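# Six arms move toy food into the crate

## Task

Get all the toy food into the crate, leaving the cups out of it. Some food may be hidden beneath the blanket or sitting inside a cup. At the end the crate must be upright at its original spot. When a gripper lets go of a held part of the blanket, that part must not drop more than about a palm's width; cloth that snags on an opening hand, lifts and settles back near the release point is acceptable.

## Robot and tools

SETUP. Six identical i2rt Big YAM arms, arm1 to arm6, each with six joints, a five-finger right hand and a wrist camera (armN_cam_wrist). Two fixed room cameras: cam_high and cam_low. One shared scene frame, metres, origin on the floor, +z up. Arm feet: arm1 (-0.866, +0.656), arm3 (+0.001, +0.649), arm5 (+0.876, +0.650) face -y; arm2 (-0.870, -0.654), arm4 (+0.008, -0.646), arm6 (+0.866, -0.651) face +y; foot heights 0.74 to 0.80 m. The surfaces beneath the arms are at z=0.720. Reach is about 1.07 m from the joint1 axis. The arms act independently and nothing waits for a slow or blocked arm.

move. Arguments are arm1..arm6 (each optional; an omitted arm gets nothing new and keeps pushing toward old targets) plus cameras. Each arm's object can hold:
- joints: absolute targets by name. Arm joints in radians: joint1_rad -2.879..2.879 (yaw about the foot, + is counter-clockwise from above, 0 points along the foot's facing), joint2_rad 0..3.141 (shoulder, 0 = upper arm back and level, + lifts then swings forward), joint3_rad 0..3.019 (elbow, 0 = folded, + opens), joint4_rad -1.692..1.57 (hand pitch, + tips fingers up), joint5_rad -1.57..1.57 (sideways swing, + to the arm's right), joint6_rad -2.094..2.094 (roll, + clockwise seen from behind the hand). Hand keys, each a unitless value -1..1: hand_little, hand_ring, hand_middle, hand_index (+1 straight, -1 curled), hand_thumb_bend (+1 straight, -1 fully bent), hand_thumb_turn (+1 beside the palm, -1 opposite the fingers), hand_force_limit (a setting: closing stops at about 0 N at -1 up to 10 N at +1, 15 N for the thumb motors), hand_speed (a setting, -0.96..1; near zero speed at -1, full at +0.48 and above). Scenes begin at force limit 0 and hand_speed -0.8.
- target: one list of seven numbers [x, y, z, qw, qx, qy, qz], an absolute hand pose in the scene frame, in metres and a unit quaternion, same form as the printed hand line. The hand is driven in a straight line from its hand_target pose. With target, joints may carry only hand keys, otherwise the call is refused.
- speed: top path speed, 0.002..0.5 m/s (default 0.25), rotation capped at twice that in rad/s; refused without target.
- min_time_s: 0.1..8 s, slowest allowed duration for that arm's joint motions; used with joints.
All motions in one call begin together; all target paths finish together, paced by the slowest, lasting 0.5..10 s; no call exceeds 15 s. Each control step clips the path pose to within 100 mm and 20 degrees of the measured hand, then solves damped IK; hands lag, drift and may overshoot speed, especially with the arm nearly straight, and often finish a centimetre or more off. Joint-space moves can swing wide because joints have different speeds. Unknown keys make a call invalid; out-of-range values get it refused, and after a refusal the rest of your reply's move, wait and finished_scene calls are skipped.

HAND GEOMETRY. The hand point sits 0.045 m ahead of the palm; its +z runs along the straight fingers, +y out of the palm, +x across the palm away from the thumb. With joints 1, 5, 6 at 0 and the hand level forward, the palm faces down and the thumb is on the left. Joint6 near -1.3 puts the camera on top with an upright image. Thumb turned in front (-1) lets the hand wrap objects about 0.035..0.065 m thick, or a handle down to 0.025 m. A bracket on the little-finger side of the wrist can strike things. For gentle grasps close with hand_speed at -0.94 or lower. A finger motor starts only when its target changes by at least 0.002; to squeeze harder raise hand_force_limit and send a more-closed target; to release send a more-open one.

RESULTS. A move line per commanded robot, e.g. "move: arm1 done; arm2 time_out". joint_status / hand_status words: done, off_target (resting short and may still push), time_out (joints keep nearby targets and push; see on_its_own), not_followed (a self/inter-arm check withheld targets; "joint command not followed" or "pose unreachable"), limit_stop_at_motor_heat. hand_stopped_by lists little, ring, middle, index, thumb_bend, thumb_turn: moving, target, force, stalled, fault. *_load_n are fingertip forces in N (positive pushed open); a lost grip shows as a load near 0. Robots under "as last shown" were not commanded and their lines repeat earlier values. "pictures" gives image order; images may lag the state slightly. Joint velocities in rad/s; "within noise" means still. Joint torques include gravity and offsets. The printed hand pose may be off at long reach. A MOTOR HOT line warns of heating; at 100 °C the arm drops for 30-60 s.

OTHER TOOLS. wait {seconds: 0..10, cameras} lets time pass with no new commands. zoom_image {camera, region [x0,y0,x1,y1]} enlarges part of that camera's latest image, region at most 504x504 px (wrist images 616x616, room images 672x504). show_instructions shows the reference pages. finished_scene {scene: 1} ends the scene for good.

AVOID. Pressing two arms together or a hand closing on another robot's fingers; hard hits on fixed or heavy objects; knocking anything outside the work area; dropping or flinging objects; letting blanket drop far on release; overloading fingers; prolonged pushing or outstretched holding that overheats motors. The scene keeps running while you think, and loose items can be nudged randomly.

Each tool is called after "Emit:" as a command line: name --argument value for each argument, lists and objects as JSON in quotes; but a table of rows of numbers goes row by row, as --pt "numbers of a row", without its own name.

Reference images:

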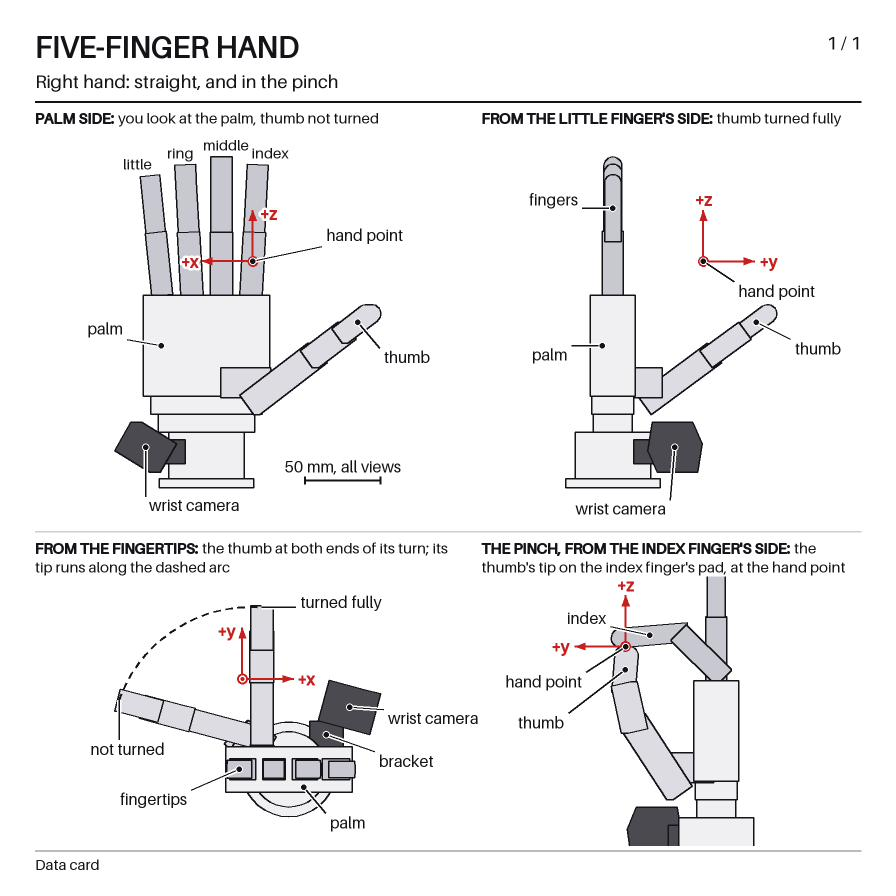

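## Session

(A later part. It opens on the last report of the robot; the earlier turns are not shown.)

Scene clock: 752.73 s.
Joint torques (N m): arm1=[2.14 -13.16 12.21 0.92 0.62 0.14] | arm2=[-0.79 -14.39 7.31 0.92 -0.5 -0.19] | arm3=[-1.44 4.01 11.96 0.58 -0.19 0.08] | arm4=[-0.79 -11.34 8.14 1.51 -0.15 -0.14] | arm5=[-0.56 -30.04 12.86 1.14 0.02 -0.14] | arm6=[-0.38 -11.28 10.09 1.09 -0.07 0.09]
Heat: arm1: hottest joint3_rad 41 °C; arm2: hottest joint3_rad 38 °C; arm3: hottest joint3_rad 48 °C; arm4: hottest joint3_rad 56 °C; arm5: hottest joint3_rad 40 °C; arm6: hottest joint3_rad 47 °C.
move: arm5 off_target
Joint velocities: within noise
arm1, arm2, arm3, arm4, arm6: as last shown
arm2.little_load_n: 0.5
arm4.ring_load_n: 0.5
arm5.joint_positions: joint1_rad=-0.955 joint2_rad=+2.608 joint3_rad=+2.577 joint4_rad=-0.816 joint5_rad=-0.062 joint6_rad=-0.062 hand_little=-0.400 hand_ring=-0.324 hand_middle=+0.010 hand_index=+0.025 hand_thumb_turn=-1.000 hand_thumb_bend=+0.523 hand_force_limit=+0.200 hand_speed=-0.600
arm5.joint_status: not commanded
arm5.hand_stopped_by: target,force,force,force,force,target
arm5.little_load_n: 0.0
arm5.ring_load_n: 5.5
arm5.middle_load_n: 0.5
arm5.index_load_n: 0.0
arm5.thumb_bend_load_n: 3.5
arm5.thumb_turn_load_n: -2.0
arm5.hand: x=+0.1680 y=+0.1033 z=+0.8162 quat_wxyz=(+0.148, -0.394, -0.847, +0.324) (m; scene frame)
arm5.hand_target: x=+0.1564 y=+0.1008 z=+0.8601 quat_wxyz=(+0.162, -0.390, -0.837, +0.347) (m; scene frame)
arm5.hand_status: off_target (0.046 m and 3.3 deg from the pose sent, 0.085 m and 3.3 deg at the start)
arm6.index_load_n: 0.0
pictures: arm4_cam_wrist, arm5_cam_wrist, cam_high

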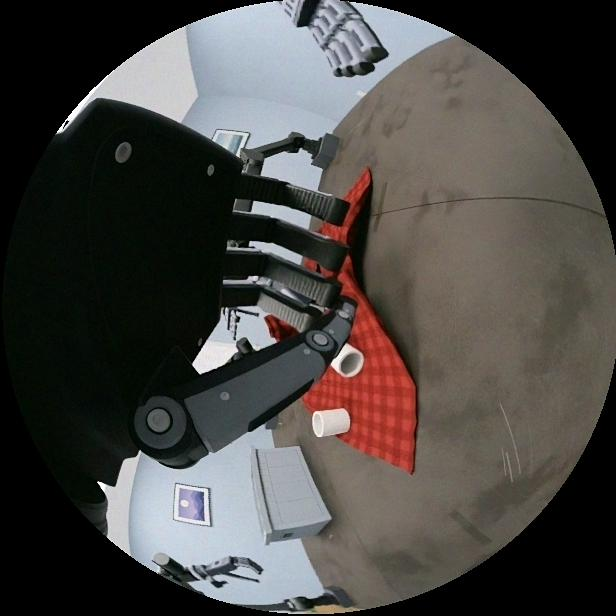

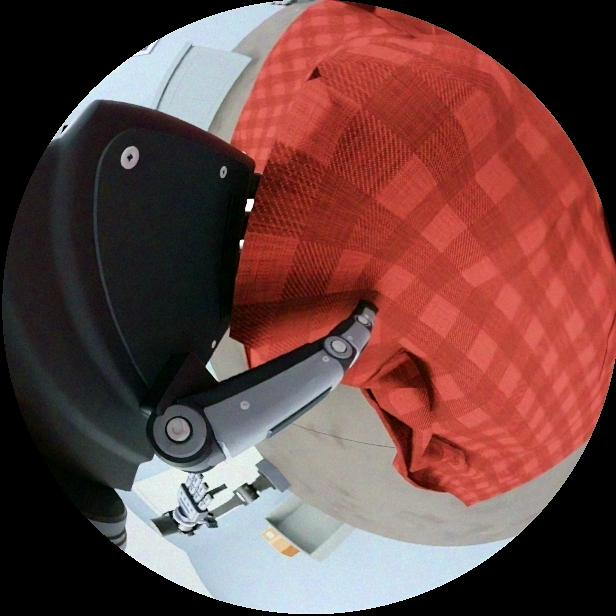

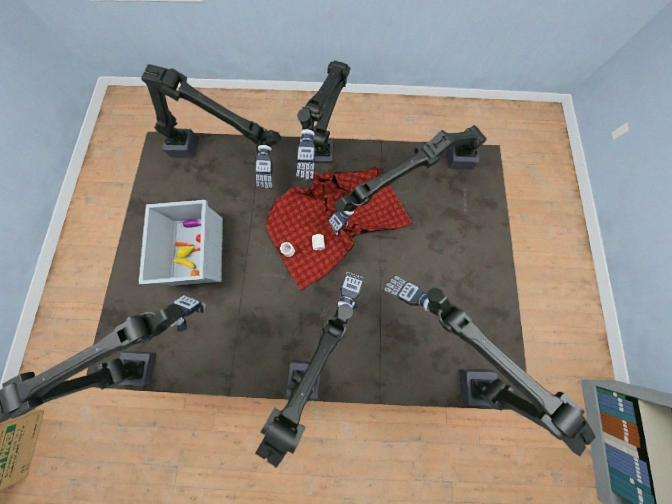

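Emit:
move --arm5 '{"target":[0.16,0.1,0.96,0.1617,-0.3905,-0.8373,0.3468],"speed":0.06}' --arm4 '{"target":[0.12,-0.19,0.86,0.6232,-0.7695,0.1081,-0.0876],"speed":0.15}' --cameras '["cam_high", "arm5_cam_wrist", "arm4_cam_wrist"]'

Scene clock: 755.13 s.
Joint torques (N m): arm1=[2.14 -13.22 12.23 0.95 0.62 0.15] | arm2=[-0.91 -14.62 7.28 0.95 -0.49 -0.19] | arm3=[-2.08 4.07 11.9 0.72 -0.22 0.07] | arm4=[0.5 -8.23 5.97 2.54 0.12 0.11] | arm5=[-0.26 -27.81 12.85 1.44 0.13 -0.06] | arm6=[-0.38 -11.22 10.09 1.1 -0.08 0.09]
Heat: arm1: hottest joint3_rad 41 °C; arm2: hottest joint3_rad 38 °C; arm3: hottest joint3_rad 48 °C; arm4: hottest joint3_rad 56 °C; arm5: hottest joint3_rad 40 °C; arm6: hottest joint3_rad 47 °C.
move: arm4 off_target; arm5 off_target
Joint velocities: within noise
arm1, arm2, arm3, arm6: as last shown
arm1.index_load_n: -0.5
arm2.little_load_n: 0.0
arm3.ring_load_n: -0.5
arm4.joint_positions: joint1_rad=-0.276 joint2_rad=+1.383 joint3_rad=+0.375 joint4_rad=+0.817 joint5_rad=-0.038 joint6_rad=-0.030 hand_little=-0.500 hand_ring=-0.500 hand_middle=-0.471 hand_index=-0.500 hand_thumb_turn=-1.000 hand_thumb_bend=+0.417 hand_force_limit=-0.100 hand_speed=-0.500
arm4.joint_status: not commanded
arm4.hand_stopped_by: target,target,force,target,force,target
arm4.little_load_n: 0.0
arm4.ring_load_n: 0.0
arm4.middle_load_n: 13.0
arm4.index_load_n: 0.0
arm4.thumb_bend_load_n: 14.0
arm4.thumb_turn_load_n: 1.0
arm4.hand: x=+0.1259 y=-0.1873 z=+0.8683 quat_wxyz=(-0.627, +0.766, -0.104, +0.095) (m; scene frame)
arm4.hand_target: x=+0.1200 y=-0.1902 z=+0.8601 quat_wxyz=(-0.623, +0.770, -0.108, +0.088) (m; scene frame)
arm4.hand_status: off_target (0.011 m and 1.1 deg from the pose sent, 0.128 m and 1.2 deg at the start)
arm5.joint_positions: joint1_rad=-0.956 joint2_rad=+2.611 joint3_rad=+2.877 joint4_rad=-1.052 joint5_rad=-0.059 joint6_rad=-0.060 hand_little=-0.400 hand_ring=-0.324 hand_middle=+0.010 hand_index=+0.025 hand_thumb_turn=-1.000 hand_thumb_bend=+0.522 hand_force_limit=+0.200 hand_speed=-0.600
arm5.joint_status: not commanded
arm5.hand_stopped_by: target,force,force,force,force,target
arm5.little_load_n: 0.0
arm5.ring_load_n: 2.5
arm5.middle_load_n: 1.0
arm5.index_load_n: 0.5
arm5.thumb_bend_load_n: 3.5
arm5.thumb_turn_load_n: 0.5
arm5.hand: x=+0.1663 y=+0.1030 z=+0.9353 quat_wxyz=(+0.163, -0.390, -0.837, +0.347) (m; scene frame)
arm5.hand_target: x=+0.1616 y=+0.1012 z=+0.9596 quat_wxyz=(+0.172, -0.389, -0.828, +0.365) (m; scene frame)
arm5.hand_status: off_target (0.026 m and 0.2 deg from the pose sent, 0.144 m and 3.4 deg at the start; a joint's target at an end of its range on 30 of 68 steps)
pictures: arm4_cam_wrist, arm5_cam_wrist, cam_high

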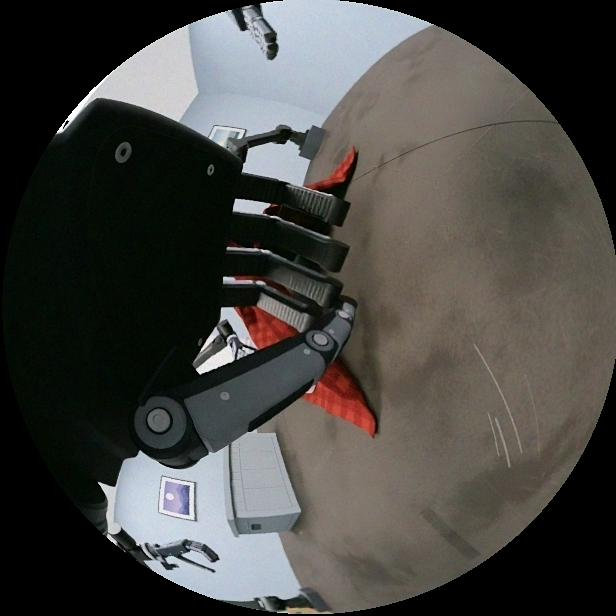

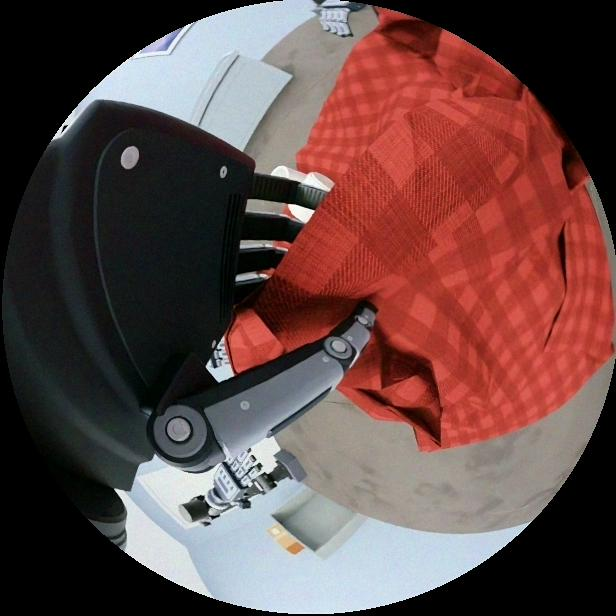

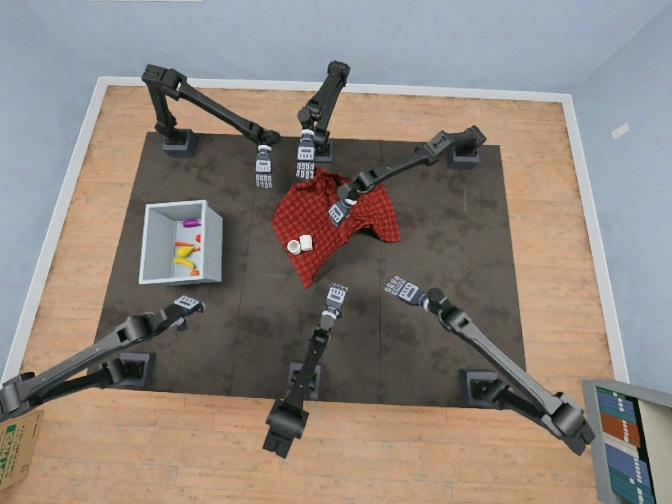

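Emit:
zoom_image --camera "arm4_cam_wrist" --region '[200, 120, 420, 460]'

Emit:
zoom_image --camera "cam_high" --region '[240, 160, 430, 310]'

Scaled by 1.482 from the camera's 616x616 image, which has a finer 880x880 frame.

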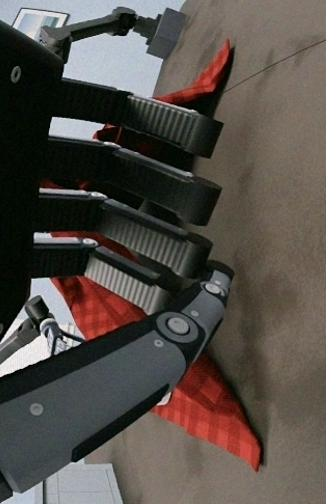

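Scaled by 2.653 from the camera's 672x504 image, which has a finer 960x720 frame.

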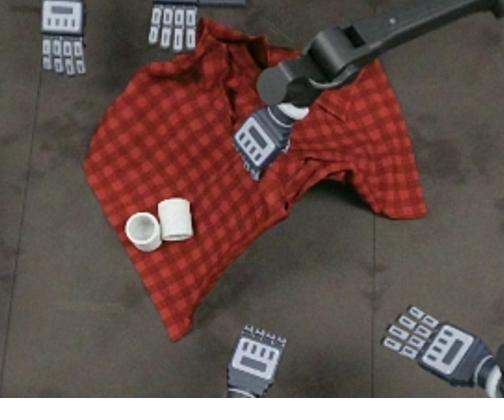

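Emit:
move --arm4 '{"target":[0.13,-0.16,0.80,0.6232,-0.7695,0.1081,-0.0876],"speed":0.15,"joints":{"hand_index":1,"hand_middle":1,"hand_ring":1,"hand_little":1,"hand_thumb_bend":1,"hand_speed":0}}' --arm6 '{"target":[0.37,-0.08,0.80,0.5914,-0.7302,-0.2658,0.2152],"speed":0.2}' --cameras '["cam_high", "arm6_cam_wrist", "arm4_cam_wrist"]'

Emit:
zoom_image --camera "arm4_cam_wrist" --region '[200, 120, 420, 460]'

Emit:
zoom_image --camera "arm6_cam_wrist" --region '[200, 120, 420, 460]'

Scene clock: 757.47 s.
Joint torques (N m): arm1=[2.26 -13.16 12.21 0.94 0.62 0.14] | arm2=[-0.91 -14.56 7.25 1.02 -0.49 -0.18] | arm3=[-2.14 4.6 11.82 0.57 -0.17 0.09] | arm4=[0.44 -10.4 6.97 2.54 0.04 0.11] | arm5=[-0.26 -27.75 12.86 1.43 0.13 -0.06] | arm6=[-2.43 -13.8 10.95 2.84 0.03 0.07]
Heat: arm1: hottest joint3_rad 42 °C; arm2: hottest joint3_rad 38 °C; arm3: hottest joint3_rad 48 °C; arm4: hottest joint3_rad 56 °C; arm5: hottest joint3_rad 40 °C; arm6: hottest joint3_rad 47 °C.
move: arm4 off_target; arm6 off_target
Joint velocities: within noise
arm1.joint_positions: joint1_rad=+1.397 joint2_rad=+2.041 joint3_rad=+1.383 joint4_rad=-0.295 joint5_rad=+1.305 joint6_rad=+0.894 hand_little=+0.400 hand_ring=+0.350 hand_middle=+0.350 hand_index=+0.350 hand_thumb_turn=-1.000 hand_thumb_bend=+0.991 hand_force_limit=-0.200 hand_speed=-0.750
arm1.joint_status: not commanded
arm1.hand_stopped_by: target,target,target,target,force,target
arm1.little_load_n: 0.0
arm1.ring_load_n: 0.0
arm1.middle_load_n: 0.0
arm1.index_load_n: 0.0
arm1.thumb_bend_load_n: 0.0
arm1.thumb_turn_load_n: 0.0
arm1.hand: x=-0.2507 y=+0.3754 z=+0.8449 quat_wxyz=(+0.018, +0.010, -0.780, +0.626) (m; scene frame)
arm1.hand_target: x=-0.2310 y=+0.3804 z=+0.8605 quat_wxyz=(-0.001, +0.000, -0.777, +0.630) (m; scene frame)
arm1.hand_status: not commanded
arm2.joint_positions: joint1_rad=-0.983 joint2_rad=+1.467 joint3_rad=+1.448 joint4_rad=-1.094 joint5_rad=-0.383 joint6_rad=-0.596 hand_little=-0.200 hand_ring=-0.200 hand_middle=-0.100 hand_index=-0.100 hand_thumb_turn=-1.000 hand_thumb_bend=+1.000 hand_force_limit=-0.400 hand_speed=+0.200
arm2.joint_status: not commanded
arm2.hand_stopped_by: target,target,target,target,target,target
arm2.little_load_n: 0.0
arm2.ring_load_n: 0.0
arm2.middle_load_n: 0.0
arm2.index_load_n: 0.0
arm2.thumb_bend_load_n: 0.0
arm2.thumb_turn_load_n: 0.0
arm2.hand: x=-0.5021 y=-0.3313 z=+1.0119 quat_wxyz=(-0.289, +0.946, -0.141, +0.028) (m; scene frame)
arm2.hand_target: x=-0.5001 y=-0.3300 z=+1.0201 quat_wxyz=(-0.300, +0.944, -0.130, +0.040) (m; scene frame)
arm2.hand_status: not commanded
arm3.joint_positions: joint1_rad=-0.316 joint2_rad=+0.207 joint3_rad=+0.426 joint4_rad=-0.461 joint5_rad=-0.301 joint6_rad=-0.069 hand_little=+1.000 hand_ring=+1.000 hand_middle=+1.000 hand_index=+1.000 hand_thumb_turn=-1.000 hand_thumb_bend=+0.999 hand_force_limit=-0.200 hand_speed=-0.500
arm3.joint_status: not commanded
arm3.hand_stopped_by: target,target,target,target,target,target
arm3.little_load_n: 0.0
arm3.ring_load_n: 0.0
arm3.middle_load_n: 0.0
arm3.index_load_n: 0.0
arm3.thumb_bend_load_n: 0.0
arm3.thumb_turn_load_n: 0.0
arm3.hand: x=+0.0017 y=+0.3700 z=+0.9806 quat_wxyz=(-0.002, +0.003, -0.782, +0.623) (m; scene frame)
arm3.hand_target: x=+0.0002 y=+0.3701 z=+0.9998 quat_wxyz=(+0.000, +0.000, -0.777, +0.630) (m; scene frame)
arm3.hand_status: not commanded
arm4.joint_positions: joint1_rad=-0.276 joint2_rad=+1.706 joint3_rad=+0.396 joint4_rad=+1.077 joint5_rad=-0.038 joint6_rad=-0.030 hand_little=+1.000 hand_ring=+1.000 hand_middle=+1.000 hand_index=+1.000 hand_thumb_turn=-1.000 hand_thumb_bend=+1.000 hand_force_limit=-0.100 hand_speed=+0.000
arm4.joint_status: all done
arm4.hand_stopped_by: target,target,target,target,target,target
arm4.little_load_n: 0.0
arm4.ring_load_n: 0.0
arm4.middle_load_n: 0.0
arm4.index_load_n: 0.0
arm4.thumb_bend_load_n: 0.0
arm4.thumb_turn_load_n: 0.0
arm4.hand: x=+0.1291 y=-0.1759 z=+0.7935 quat_wxyz=(-0.611, +0.779, -0.107, +0.091) (m; scene frame)
arm4.hand_target: x=+0.1298 y=-0.1605 z=+0.8004 quat_wxyz=(-0.623, +0.770, -0.108, +0.087) (m; scene frame)
arm4.hand_status: off_target (0.017 m and 1.9 deg from the pose sent, 0.074 m and 1.1 deg at the start)
arm5: as last shown
arm5.little_load_n: 0.5
arm6.joint_positions: joint1_rad=+0.660 joint2_rad=+2.077 joint3_rad=+1.144 joint4_rad=+0.667 joint5_rad=-0.031 joint6_rad=-0.017 hand_little=+1.000 hand_ring=+1.000 hand_middle=+1.000 hand_index=+1.000 hand_thumb_turn=-1.000 hand_thumb_bend=+1.000 hand_force_limit=-0.200 hand_speed=-0.400
arm6.joint_status: not commanded
arm6.hand_stopped_by: target,target,target,target,target,target
arm6.little_load_n: 0.0
arm6.ring_load_n: 0.0
arm6.middle_load_n: 0.0
arm6.index_load_n: 0.0
arm6.thumb_bend_load_n: 0.0
arm6.thumb_turn_load_n: 0.0
arm6.hand: x=+0.3759 y=-0.1028 z=+0.7856 quat_wxyz=(-0.572, +0.742, +0.280, -0.211) (m; scene frame)
arm6.hand_target: x=+0.3713 y=-0.0812 z=+0.8005 quat_wxyz=(-0.591, +0.730, +0.266, -0.215) (m; scene frame)
arm6.hand_status: off_target (0.028 m and 3.1 deg from the pose sent, 0.242 m and 29.9 deg at the start)
pictures: arm4_cam_wrist, arm6_cam_wrist, cam_high

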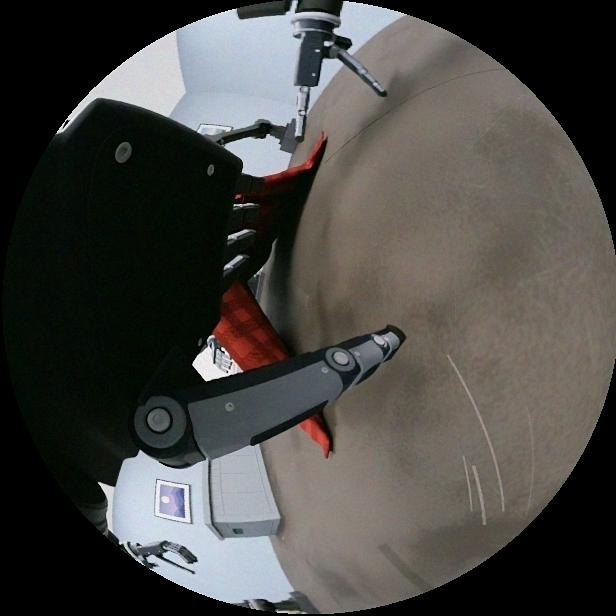

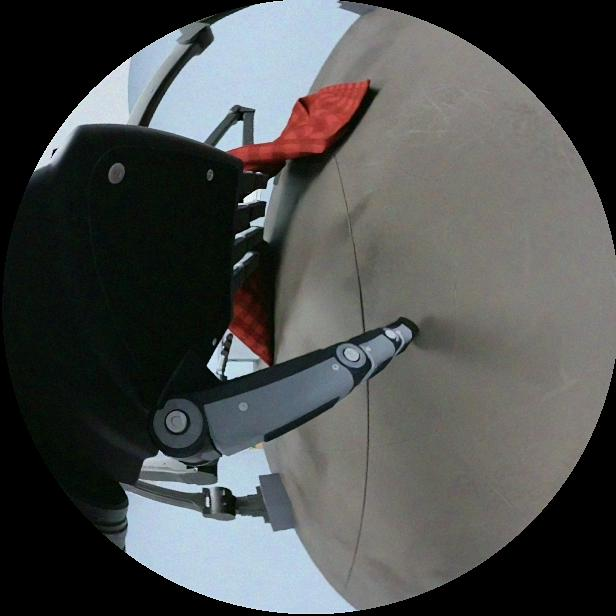

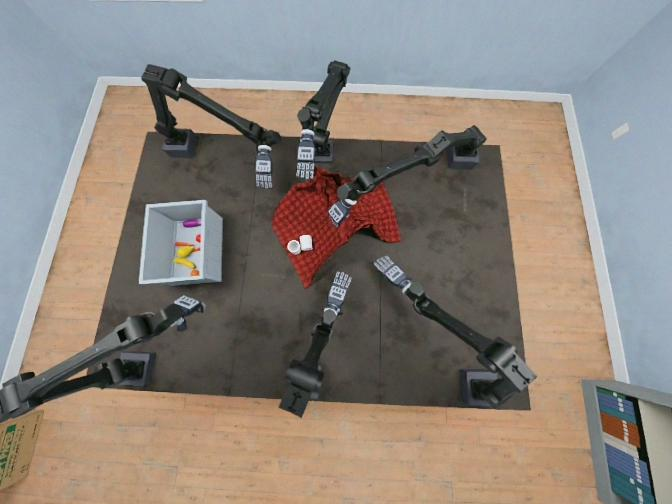

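Scaled by 1.482 from the camera's 616x616 image, which has a finer 880x880 frame.

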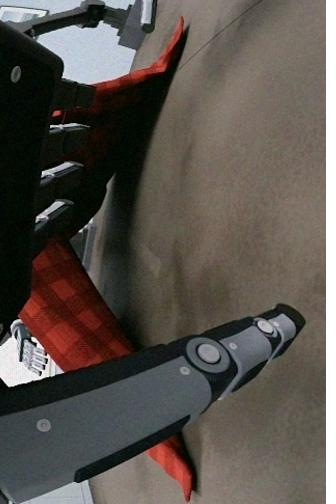

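Scaled by 1.482 from the camera's 616x616 image, which has a finer 880x880 frame.

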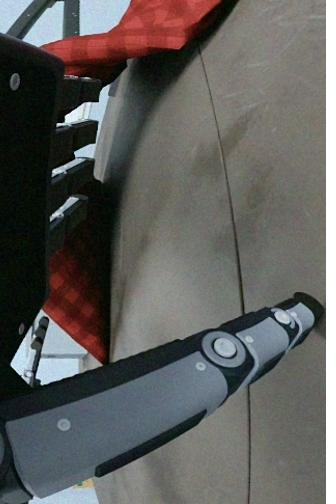

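Emit:
zoom_image --camera "arm6_cam_wrist" --region '[220, 130, 340, 370]'

Emit:
zoom_image --camera "arm4_cam_wrist" --region '[210, 130, 340, 330]'

Scaled by 2.100 from the camera's 616x616 image, which has a finer 880x880 frame.

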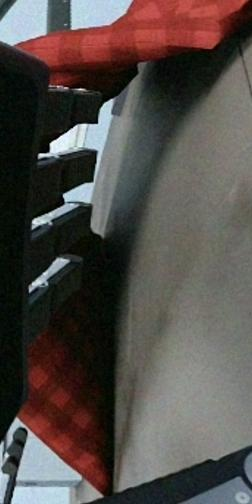

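Scaled by 2.520 from the camera's 616x616 image, which has a finer 880x880 frame.

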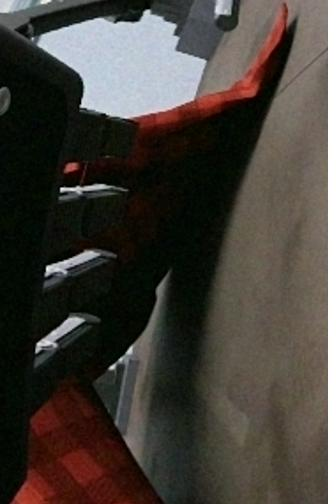

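Emit:
move --arm6 '{"target":[0.29,0.02,0.805,0.5914,-0.7302,-0.2658,0.2152],"speed":0.12}' --cameras '["cam_high", "arm6_cam_wrist"]'

Emit:
zoom_image --camera "arm6_cam_wrist" --region '[220, 80, 420, 380]'

Scene clock: 759.33 s.
Joint torques (N m): arm1=[2.26 -13.22 12.22 0.92 0.62 0.15] | arm2=[-0.91 -14.62 7.25 0.91 -0.5 -0.19] | arm3=[-1.73 3.49 11.86 0.65 -0.21 0.05] | arm4=[0.44 -10.4 6.98 2.54 0.04 0.11] | arm5=[-0.26 -27.75 12.85 1.43 0.13 -0.06] | arm6=[-2.32 -18.02 13.48 1.42 0.02 0.09]
Heat: arm1: hottest joint3_rad 42 °C; arm2: hottest joint3_rad 38 °C; arm3: hottest joint3_rad 48 °C; arm4: hottest joint3_rad 56 °C; arm5: hottest joint3_rad 41 °C; arm6: hottest joint3_rad 47 °C.
move: arm6 off_target
Joint velocities: within noise
arm1, arm2, arm3, arm4, arm5: as last shown
arm3.ring_load_n: -0.5
arm5.little_load_n: 0.0
arm5.ring_load_n: 3.0
arm5.index_load_n: 1.0
arm6.joint_positions: joint1_rad=+0.660 joint2_rad=+2.306 joint3_rad=+1.616 joint4_rad=+0.450 joint5_rad=-0.030 joint6_rad=-0.016 hand_little=+1.000 hand_ring=+1.000 hand_middle=+1.000 hand_index=+1.000 hand_thumb_turn=-1.000 hand_thumb_bend=+1.000 hand_force_limit=-0.200 hand_speed=-0.400
arm6.joint_status: not commanded
arm6.hand_stopped_by: target,target,target,target,target,target
arm6.little_load_n: 0.0
arm6.ring_load_n: 0.0
arm6.middle_load_n: 0.0
arm6.index_load_n: 0.0
arm6.thumb_bend_load_n: 0.0
arm6.thumb_turn_load_n: 0.0
arm6.hand: x=+0.2931 y=-0.0004 z=+0.7931 quat_wxyz=(-0.582, +0.734, +0.277, -0.214) (m; scene frame)
arm6.hand_target: x=+0.2912 y=+0.0188 z=+0.8056 quat_wxyz=(-0.592, +0.730, +0.266, -0.215) (m; scene frame)
arm6.hand_status: off_target (0.024 m and 1.8 deg from the pose sent, 0.151 m and 3.1 deg at the start)
pictures: arm6_cam_wrist, cam_high

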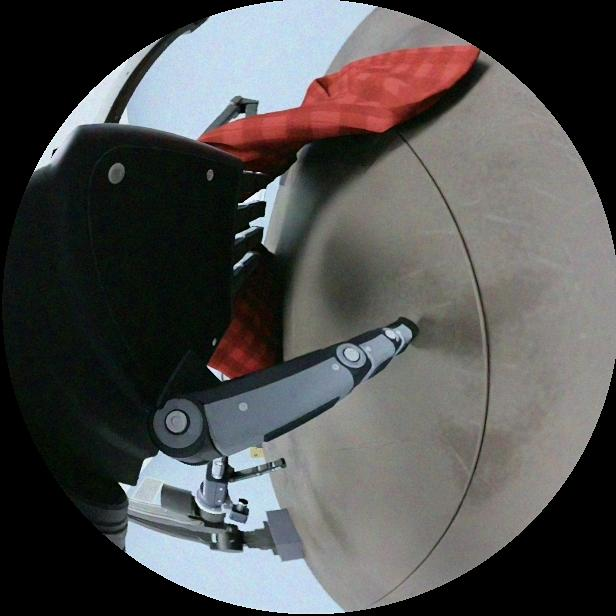

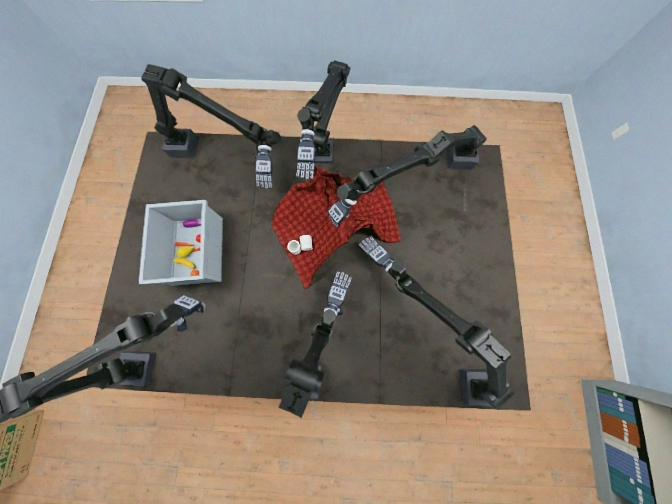

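Scaled by 1.680 from the camera's 616x616 image, which has a finer 880x880 frame.

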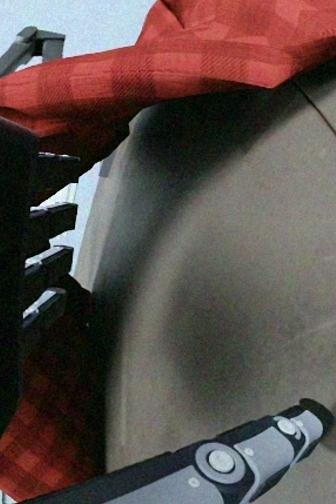

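Emit:
zoom_image --camera "arm6_cam_wrist" --region '[240, 110, 400, 300]'

Scaled by 2.653 from the camera's 616x616 image, which has a finer 880x880 frame.

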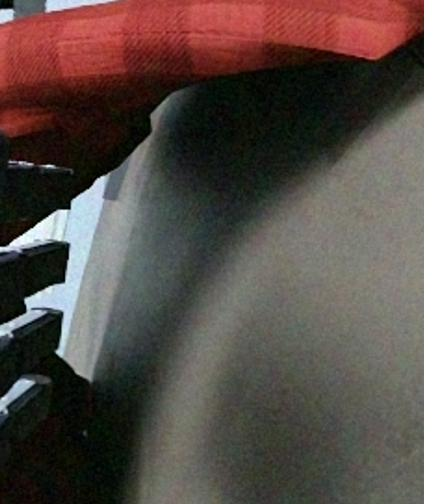

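Emit:
move --arm4 '{"target":[0.19,-0.02,0.80,0.6232,-0.7695,0.1081,-0.0876],"speed":0.15}' --arm6 '{"target":[0.37,-0.08,0.805,0.5914,-0.7302,-0.2658,0.2152],"speed":0.15}' --cameras '["arm4_cam_wrist", "arm3_cam_wrist", "arm1_cam_wrist"]'

Emit:
zoom_image --camera "arm4_cam_wrist" --region '[210, 100, 380, 400]'

Scene clock: 761.30 s.
Joint torques (N m): arm1=[2.26 -13.16 12.22 0.92 0.63 0.15] | arm2=[-1.03 -14.21 7.3 0.96 -0.49 -0.2] | arm3=[-1.73 4.48 11.78 0.44 -0.23 0.05] | arm4=[-0.85 -14.86 9.37 1.51 -0.12 0.06] | arm5=[-0.26 -27.81 12.85 1.43 0.13 -0.06] | arm6=[-2.43 -17.61 6.87 2.84 -0.02 0.05]
Heat: arm1: hottest joint3_rad 42 °C; arm2: hottest joint3_rad 38 °C; arm3: hottest joint3_rad 49 °C; arm4: hottest joint3_rad 56 °C; arm5: hottest joint3_rad 41 °C; arm6: hottest joint3_rad 47 °C.
move: arm4 off_target; arm6 off_target
Joint velocities: within noise
arm1, arm2, arm3, arm5: as last shown
arm4.joint_positions: joint1_rad=-0.287 joint2_rad=+1.899 joint3_rad=+0.824 joint4_rad=+0.872 joint5_rad=-0.061 joint6_rad=-0.030 hand_little=+1.000 hand_ring=+1.000 hand_middle=+1.000 hand_index=+1.000 hand_thumb_turn=-1.000 hand_thumb_bend=+1.000 hand_force_limit=-0.100 hand_speed=+0.000
arm4.joint_status: not commanded
arm4.hand_stopped_by: target,target,target,target,target,target
arm4.little_load_n: 0.0
arm4.ring_load_n: 0.0
arm4.middle_load_n: 0.0
arm4.index_load_n: 0.0
arm4.thumb_bend_load_n: 0.0
arm4.thumb_turn_load_n: 0.0
arm4.hand: x=+0.1811 y=-0.0303 z=+0.8035 quat_wxyz=(-0.623, +0.770, -0.102, +0.088) (m; scene frame)
arm4.hand_target: x=+0.1899 y=-0.0206 z=+0.8003 quat_wxyz=(-0.623, +0.769, -0.108, +0.088) (m; scene frame)
arm4.hand_status: off_target (0.014 m and 0.7 deg from the pose sent, 0.168 m and 1.9 deg at the start)
arm5.index_load_n: 0.5
arm6.joint_positions: joint1_rad=+0.660 joint2_rad=+2.113 joint3_rad=+1.197 joint4_rad=+0.656 joint5_rad=-0.030 joint6_rad=-0.013 hand_little=+1.000 hand_ring=+1.000 hand_middle=+1.000 hand_index=+1.000 hand_thumb_turn=-1.000 hand_thumb_bend=+1.000 hand_force_limit=-0.200 hand_speed=-0.400
arm6.joint_status: not commanded
arm6.hand_stopped_by: target,target,target,target,target,target
arm6.little_load_n: 0.0
arm6.ring_load_n: 0.0
arm6.middle_load_n: 0.0
arm6.index_load_n: 0.0
arm6.thumb_bend_load_n: 0.0
arm6.thumb_turn_load_n: 0.0
arm6.hand: x=+0.3654 y=-0.0898 z=+0.7824 quat_wxyz=(-0.574, +0.740, +0.278, -0.212) (m; scene frame)
arm6.hand_target: x=+0.3700 y=-0.0801 z=+0.8048 quat_wxyz=(-0.591, +0.730, +0.266, -0.215) (m; scene frame)
arm6.hand_status: off_target (0.025 m and 2.7 deg from the pose sent, 0.111 m and 1.8 deg at the start)
pictures: arm1_cam_wrist, arm3_cam_wrist, arm4_cam_wrist

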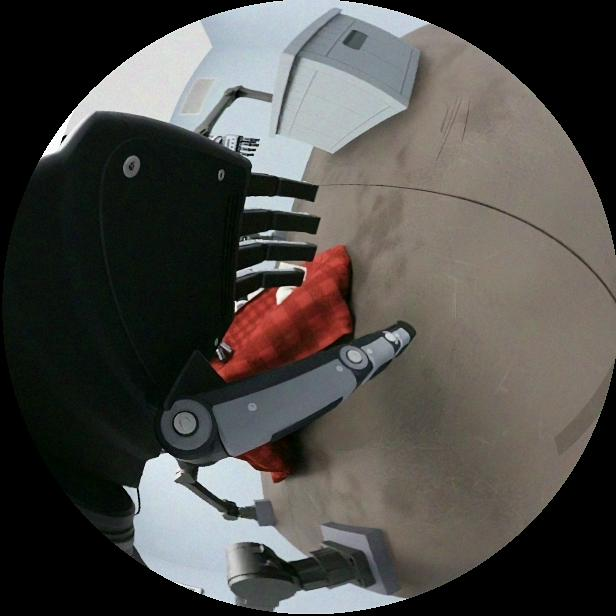

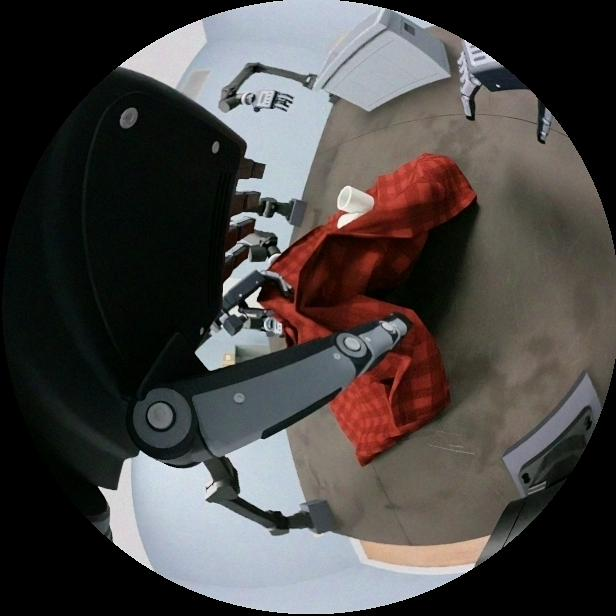

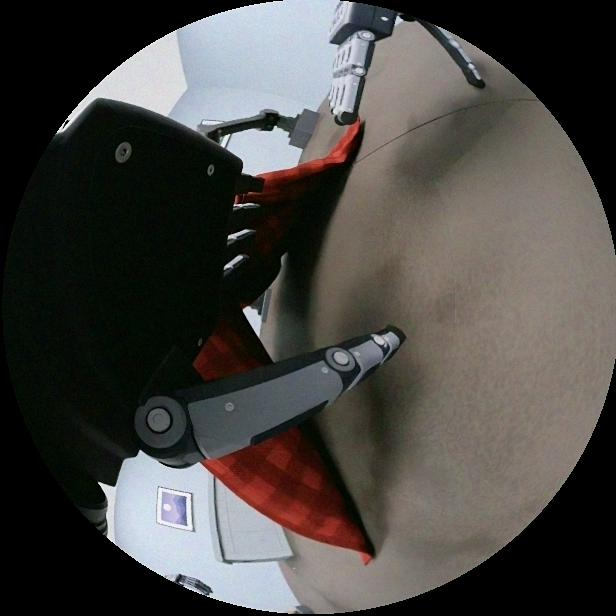

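Scaled by 1.680 from the camera's 616x616 image, which has a finer 880x880 frame.

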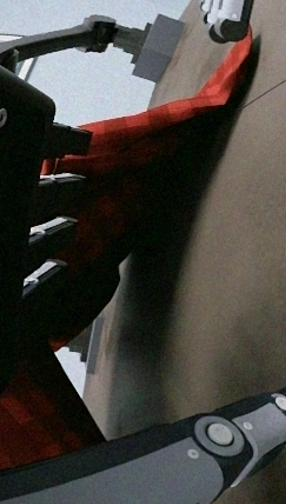

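Emit:
zoom_image --camera "arm3_cam_wrist" --region '[320, 150, 500, 330]'

Emit:
zoom_image --camera "arm3_cam_wrist" --region '[240, 240, 460, 460]'

Emit:
zoom_image --camera "arm1_cam_wrist" --region '[220, 220, 380, 380]'

Scaled by 2.800 from the camera's 616x616 image, which has a finer 880x880 frame.

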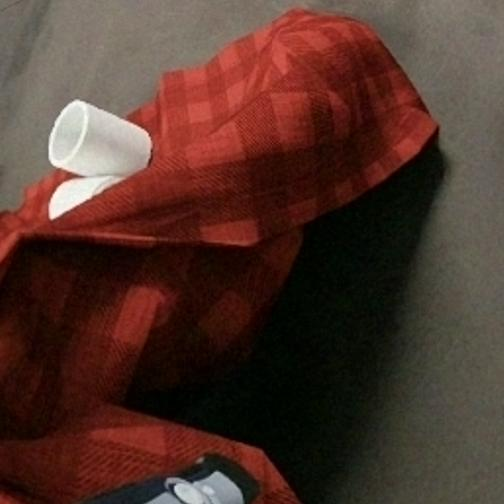

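Scaled by 2.291 from the camera's 616x616 image, which has a finer 880x880 frame.

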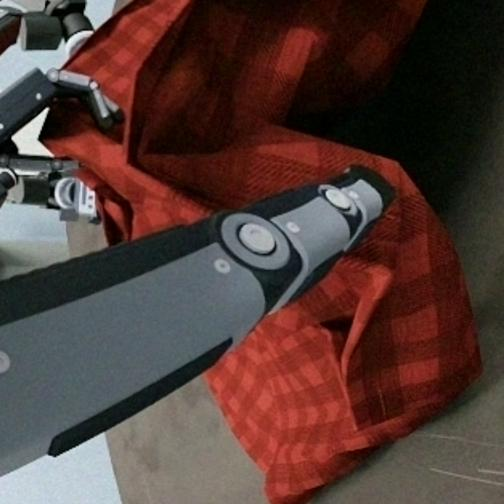

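Scaled by 3.150 from the camera's 616x616 image, which has a finer 880x880 frame.

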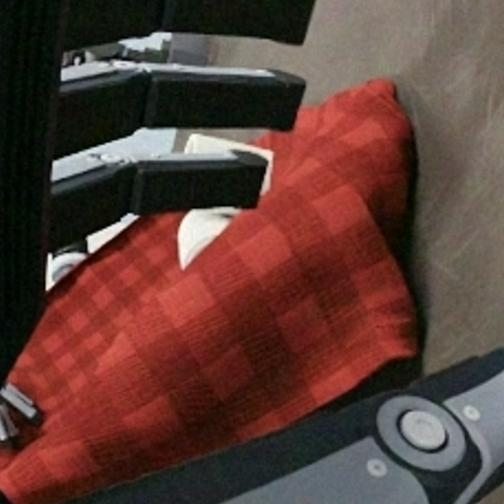

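Emit:
move --arm5 '{"target":[0.155,0.095,0.78,0.1617,-0.3905,-0.8373,0.3468],"speed":0.1}' --arm4 '{"target":[0.13,-0.25,0.95,0.6232,-0.7695,0.1081,-0.0876],"speed":0.25}' --arm6 '{"target":[0.45,-0.25,0.95,0.5914,-0.7302,-0.2658,0.2152],"speed":0.25}' --cameras '["cam_high", "arm5_cam_wrist"]'

Scene clock: 764.17 s.
Joint torques (N m): arm1=[2.14 -13.16 12.21 0.95 0.62 0.15] | arm2=[-0.91 -14.45 7.27 0.95 -0.5 -0.19] | arm3=[-2.02 3.96 11.93 0.73 -0.23 0.08] | arm4=[-0.91 -5.01 8.92 1.52 -0.14 -0.09] | arm5=[-0.21 -23.24 8.51 2.29 0.06 -0.13] | arm6=[-0.32 -8.88 8.66 1.4 0.06 0.08]
Heat: arm1: hottest joint3_rad 42 °C; arm2: hottest joint3_rad 37 °C; arm3: hottest joint3_rad 49 °C; arm4: hottest joint3_rad 55 °C; arm5: hottest joint3_rad 41 °C; arm6: hottest joint3_rad 47 °C.
move: arm4 off_target; arm5 off_target; arm6 done
Joint velocities: within noise
arm1, arm2, arm3: as last shown
arm3.ring_load_n: 0.0
arm4.joint_positions: joint1_rad=-0.371 joint2_rad=+0.880 joint3_rad=+0.380 joint4_rad=+0.325 joint5_rad=-0.143 joint6_rad=-0.030 hand_little=+1.000 hand_ring=+1.000 hand_middle=+1.000 hand_index=+1.000 hand_thumb_turn=-1.000 hand_thumb_bend=+1.000 hand_force_limit=-0.100 hand_speed=+0.000
arm4.joint_status: not commanded
arm4.hand_stopped_by: target,target,target,target,target,target
arm4.little_load_n: 0.0
arm4.ring_load_n: 0.0
arm4.middle_load_n: -0.5
arm4.index_load_n: 0.0
arm4.thumb_bend_load_n: 0.0
arm4.thumb_turn_load_n: 0.0
arm4.hand: x=+0.1284 y=-0.2434 z=+0.9642 quat_wxyz=(-0.635, +0.760, -0.106, +0.086) (m; scene frame)
arm4.hand_target: x=+0.1298 y=-0.2500 z=+0.9503 quat_wxyz=(-0.623, +0.769, -0.108, +0.087) (m; scene frame)
arm4.hand_status: off_target (0.016 m and 1.8 deg from the pose sent, 0.269 m and 0.7 deg at the start)
arm5.joint_positions: joint1_rad=-0.956 joint2_rad=+2.563 joint3_rad=+2.489 joint4_rad=-0.672 joint5_rad=-0.060 joint6_rad=-0.060 hand_little=-0.400 hand_ring=-0.325 hand_middle=+0.010 hand_index=+0.025 hand_thumb_turn=-1.000 hand_thumb_bend=+0.522 hand_force_limit=+0.200 hand_speed=-0.600
arm5.joint_status: not commanded
arm5.hand_stopped_by: target,force,force,force,force,target
arm5.little_load_n: 0.0
arm5.ring_load_n: 0.0
arm5.middle_load_n: 0.0
arm5.index_load_n: 0.0
arm5.thumb_bend_load_n: 4.0
arm5.thumb_turn_load_n: 1.0
arm5.hand: x=+0.1540 y=+0.0943 z=+0.8306 quat_wxyz=(+0.172, -0.386, -0.830, +0.364) (m; scene frame)
arm5.hand_target: x=+0.1576 y=+0.0970 z=+0.7811 quat_wxyz=(+0.162, -0.391, -0.837, +0.347) (m; scene frame)
arm5.hand_status: off_target (0.051 m and 2.5 deg from the pose sent, 0.156 m and 0.2 deg at the start)
arm6.joint_positions: joint1_rad=+0.741 joint2_rad=+1.425 joint3_rad=+0.737 joint4_rad=+0.475 joint5_rad=+0.073 joint6_rad=+0.007 hand_little=+1.000 hand_ring=+1.000 hand_middle=+1.000 hand_index=+1.000 hand_thumb_turn=-1.000 hand_thumb_bend=+1.000 hand_force_limit=-0.200 hand_speed=-0.400
arm6.joint_status: not commanded
arm6.hand_stopped_by: target,target,target,target,target,target
arm6.little_load_n: 0.0
arm6.ring_load_n: 0.0
arm6.middle_load_n: 0.0
arm6.index_load_n: 0.0
arm6.thumb_bend_load_n: 0.0
arm6.thumb_turn_load_n: 0.0
arm6.hand: x=+0.4540 y=-0.2429 z=+0.9485 quat_wxyz=(-0.595, +0.729, +0.265, -0.210) (m; scene frame)
arm6.hand_target: x=+0.4500 y=-0.2499 z=+0.9500 quat_wxyz=(-0.591, +0.730, +0.266, -0.215) (m; scene frame)
arm6.hand_status: done (0.008 m and 0.7 deg from the pose sent, 0.247 m and 2.7 deg at the start)
pictures: arm5_cam_wrist, cam_high

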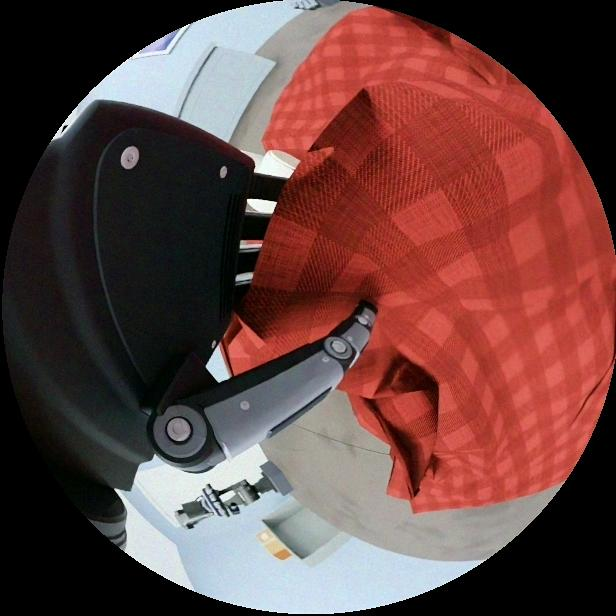

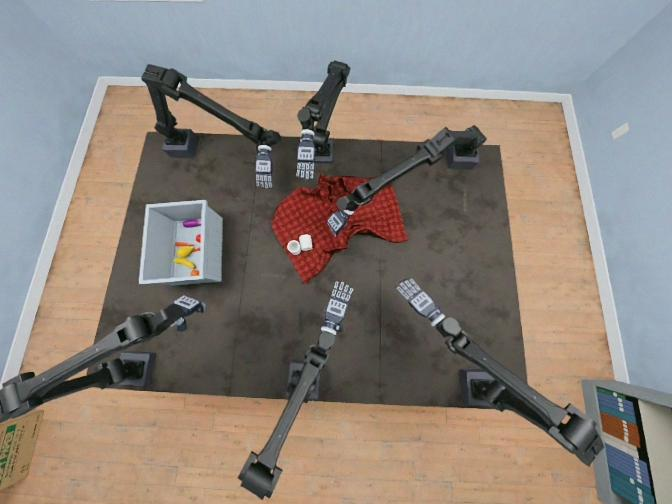

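Emit:
move --arm5 '{"target":[0.152,0.095,0.73,0.1617,-0.3905,-0.8373,0.3468],"speed":0.08}' --cameras '["arm5_cam_wrist"]'

Emit:
move --arm5 '{"joints":{"hand_index":0.4,"hand_middle":0.4,"hand_ring":0.4,"hand_little":0.4,"hand_thumb_bend":0.95,"hand_speed":-0.5}}' --cameras '["arm5_cam_wrist"]'

Scene clock: 765.47 s.
Joint torques (N m): arm1=[2.2 -13.16 12.23 0.95 0.62 0.14] | arm2=[-0.91 -14.39 7.34 0.98 -0.5 -0.2] | arm3=[-1.61 4.25 11.86 0.61 -0.21 0.09] | arm4=[-0.91 -5.01 8.94 1.54 -0.14 -0.09] | arm5=[-0.26 -22.65 9.69 2.04 0.16 -0.14] | arm6=[-0.15 -8.88 8.64 1.43 0.05 0.09]
Heat: arm1: hottest joint3_rad 42 °C; arm2: hottest joint3_rad 37 °C; arm3: hottest joint3_rad 49 °C; arm4: hottest joint3_rad 55 °C; arm5: hottest joint3_rad 41 °C; arm6: hottest joint3_rad 46 °C.
move: arm5 off_target
Joint velocities: within noise
arm1, arm2, arm3, arm4, arm6: as last shown
arm3.index_load_n: -0.5
arm4.middle_load_n: 0.0
arm5.joint_positions: joint1_rad=-0.956 joint2_rad=+2.608 joint3_rad=+2.453 joint4_rad=-0.586 joint5_rad=-0.064 joint6_rad=-0.060 hand_little=-0.400 hand_ring=-0.325 hand_middle=+0.010 hand_index=+0.025 hand_thumb_turn=-1.000 hand_thumb_bend=+0.522 hand_force_limit=+0.200 hand_speed=-0.600
arm5.joint_status: not commanded
arm5.hand_stopped_by: target,force,force,force,force,target
arm5.little_load_n: -0.5
arm5.ring_load_n: 0.0
arm5.middle_load_n: 0.0
arm5.index_load_n: 0.5
arm5.thumb_bend_load_n: 2.0
arm5.thumb_turn_load_n: 0.5
arm5.hand: x=+0.1513 y=+0.0915 z=+0.7838 quat_wxyz=(+0.171, -0.385, -0.830, +0.366) (m; scene frame)
arm5.hand_target: x=+0.1552 y=+0.0974 z=+0.7314 quat_wxyz=(+0.162, -0.390, -0.837, +0.347) (m; scene frame)
arm5.hand_status: off_target (0.054 m and 2.7 deg from the pose sent, 0.101 m and 2.5 deg at the start)
arm6.hand: x=+0.4540 y=-0.2430 z=+0.9485 quat_wxyz=(-0.595, +0.729, +0.265, -0.210) (m; scene frame)
arm6.hand_target: x=+0.4499 y=-0.2500 z=+0.9500 quat_wxyz=(-0.591, +0.730, +0.266, -0.215) (m; scene frame)
pictures: arm5_cam_wrist

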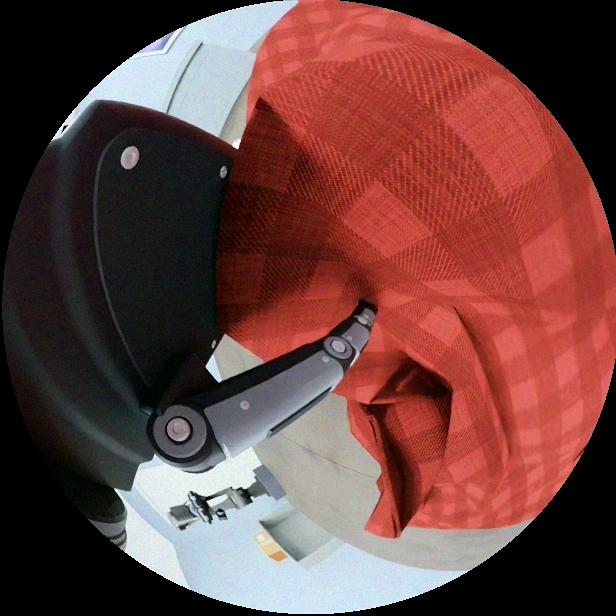

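Scene clock: 766.57 s.
Joint torques (N m): arm1=[2.26 -13.22 12.21 0.94 0.62 0.14] | arm2=[-0.62 -14.45 7.3 1.01 -0.5 -0.19] | arm3=[-1.44 4.01 11.84 0.75 -0.27 0.11] | arm4=[-0.97 -4.95 8.91 1.54 -0.14 -0.09] | arm5=[-0.32 -23.06 9.58 1.94 0.17 -0.14] | arm6=[-0.21 -8.82 8.64 1.43 0.05 0.09]
Heat: arm1: hottest joint3_rad 42 °C; arm2: hottest joint3_rad 37 °C; arm3: hottest joint3_rad 49 °C; arm4: hottest joint3_rad 55 °C; arm5: hottest joint3_rad 41 °C; arm6: hottest joint3_rad 46 °C.
move: arm5 done
Joint velocities: within noise
arm1, arm2, arm3, arm4, arm6: as last shown
arm3.index_load_n: 0.0
arm5.joint_positions: joint1_rad=-0.956 joint2_rad=+2.615 joint3_rad=+2.453 joint4_rad=-0.583 joint5_rad=-0.064 joint6_rad=-0.060 hand_little=+0.400 hand_ring=+0.400 hand_middle=+0.400 hand_index=+0.400 hand_thumb_turn=-1.000 hand_thumb_bend=+0.950 hand_force_limit=+0.200 hand_speed=-0.500
arm5.joint_status: all done
arm5.hand_stopped_by: target,target,target,target,target,target
arm5.little_load_n: 0.0
arm5.ring_load_n: 0.0
arm5.middle_load_n: 0.0
arm5.index_load_n: 0.0
arm5.thumb_bend_load_n: 0.0
arm5.thumb_turn_load_n: 0.0
arm5.hand: x=+0.1515 y=+0.0916 z=+0.7789 quat_wxyz=(+0.171, -0.385, -0.830, +0.365) (m; scene frame)
arm5.hand_target: x=+0.1552 y=+0.0974 z=+0.7316 quat_wxyz=(+0.162, -0.390, -0.837, +0.347) (m; scene frame)
arm5.hand_status: not commanded
arm6.thumb_bend_load_n: -0.5
pictures: arm5_cam_wrist

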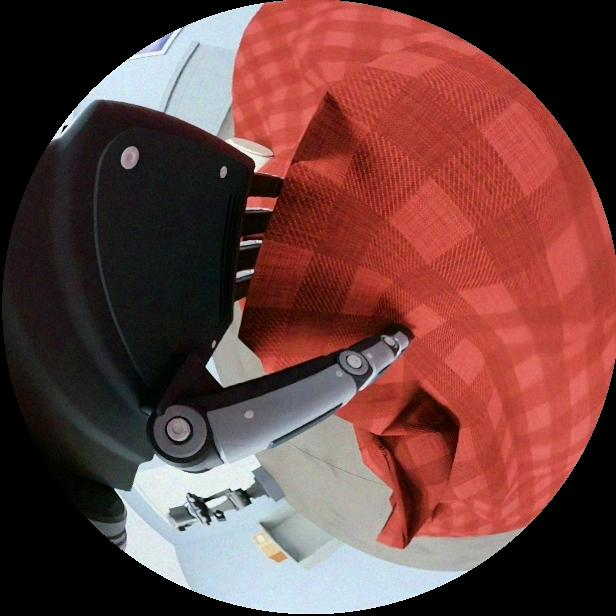

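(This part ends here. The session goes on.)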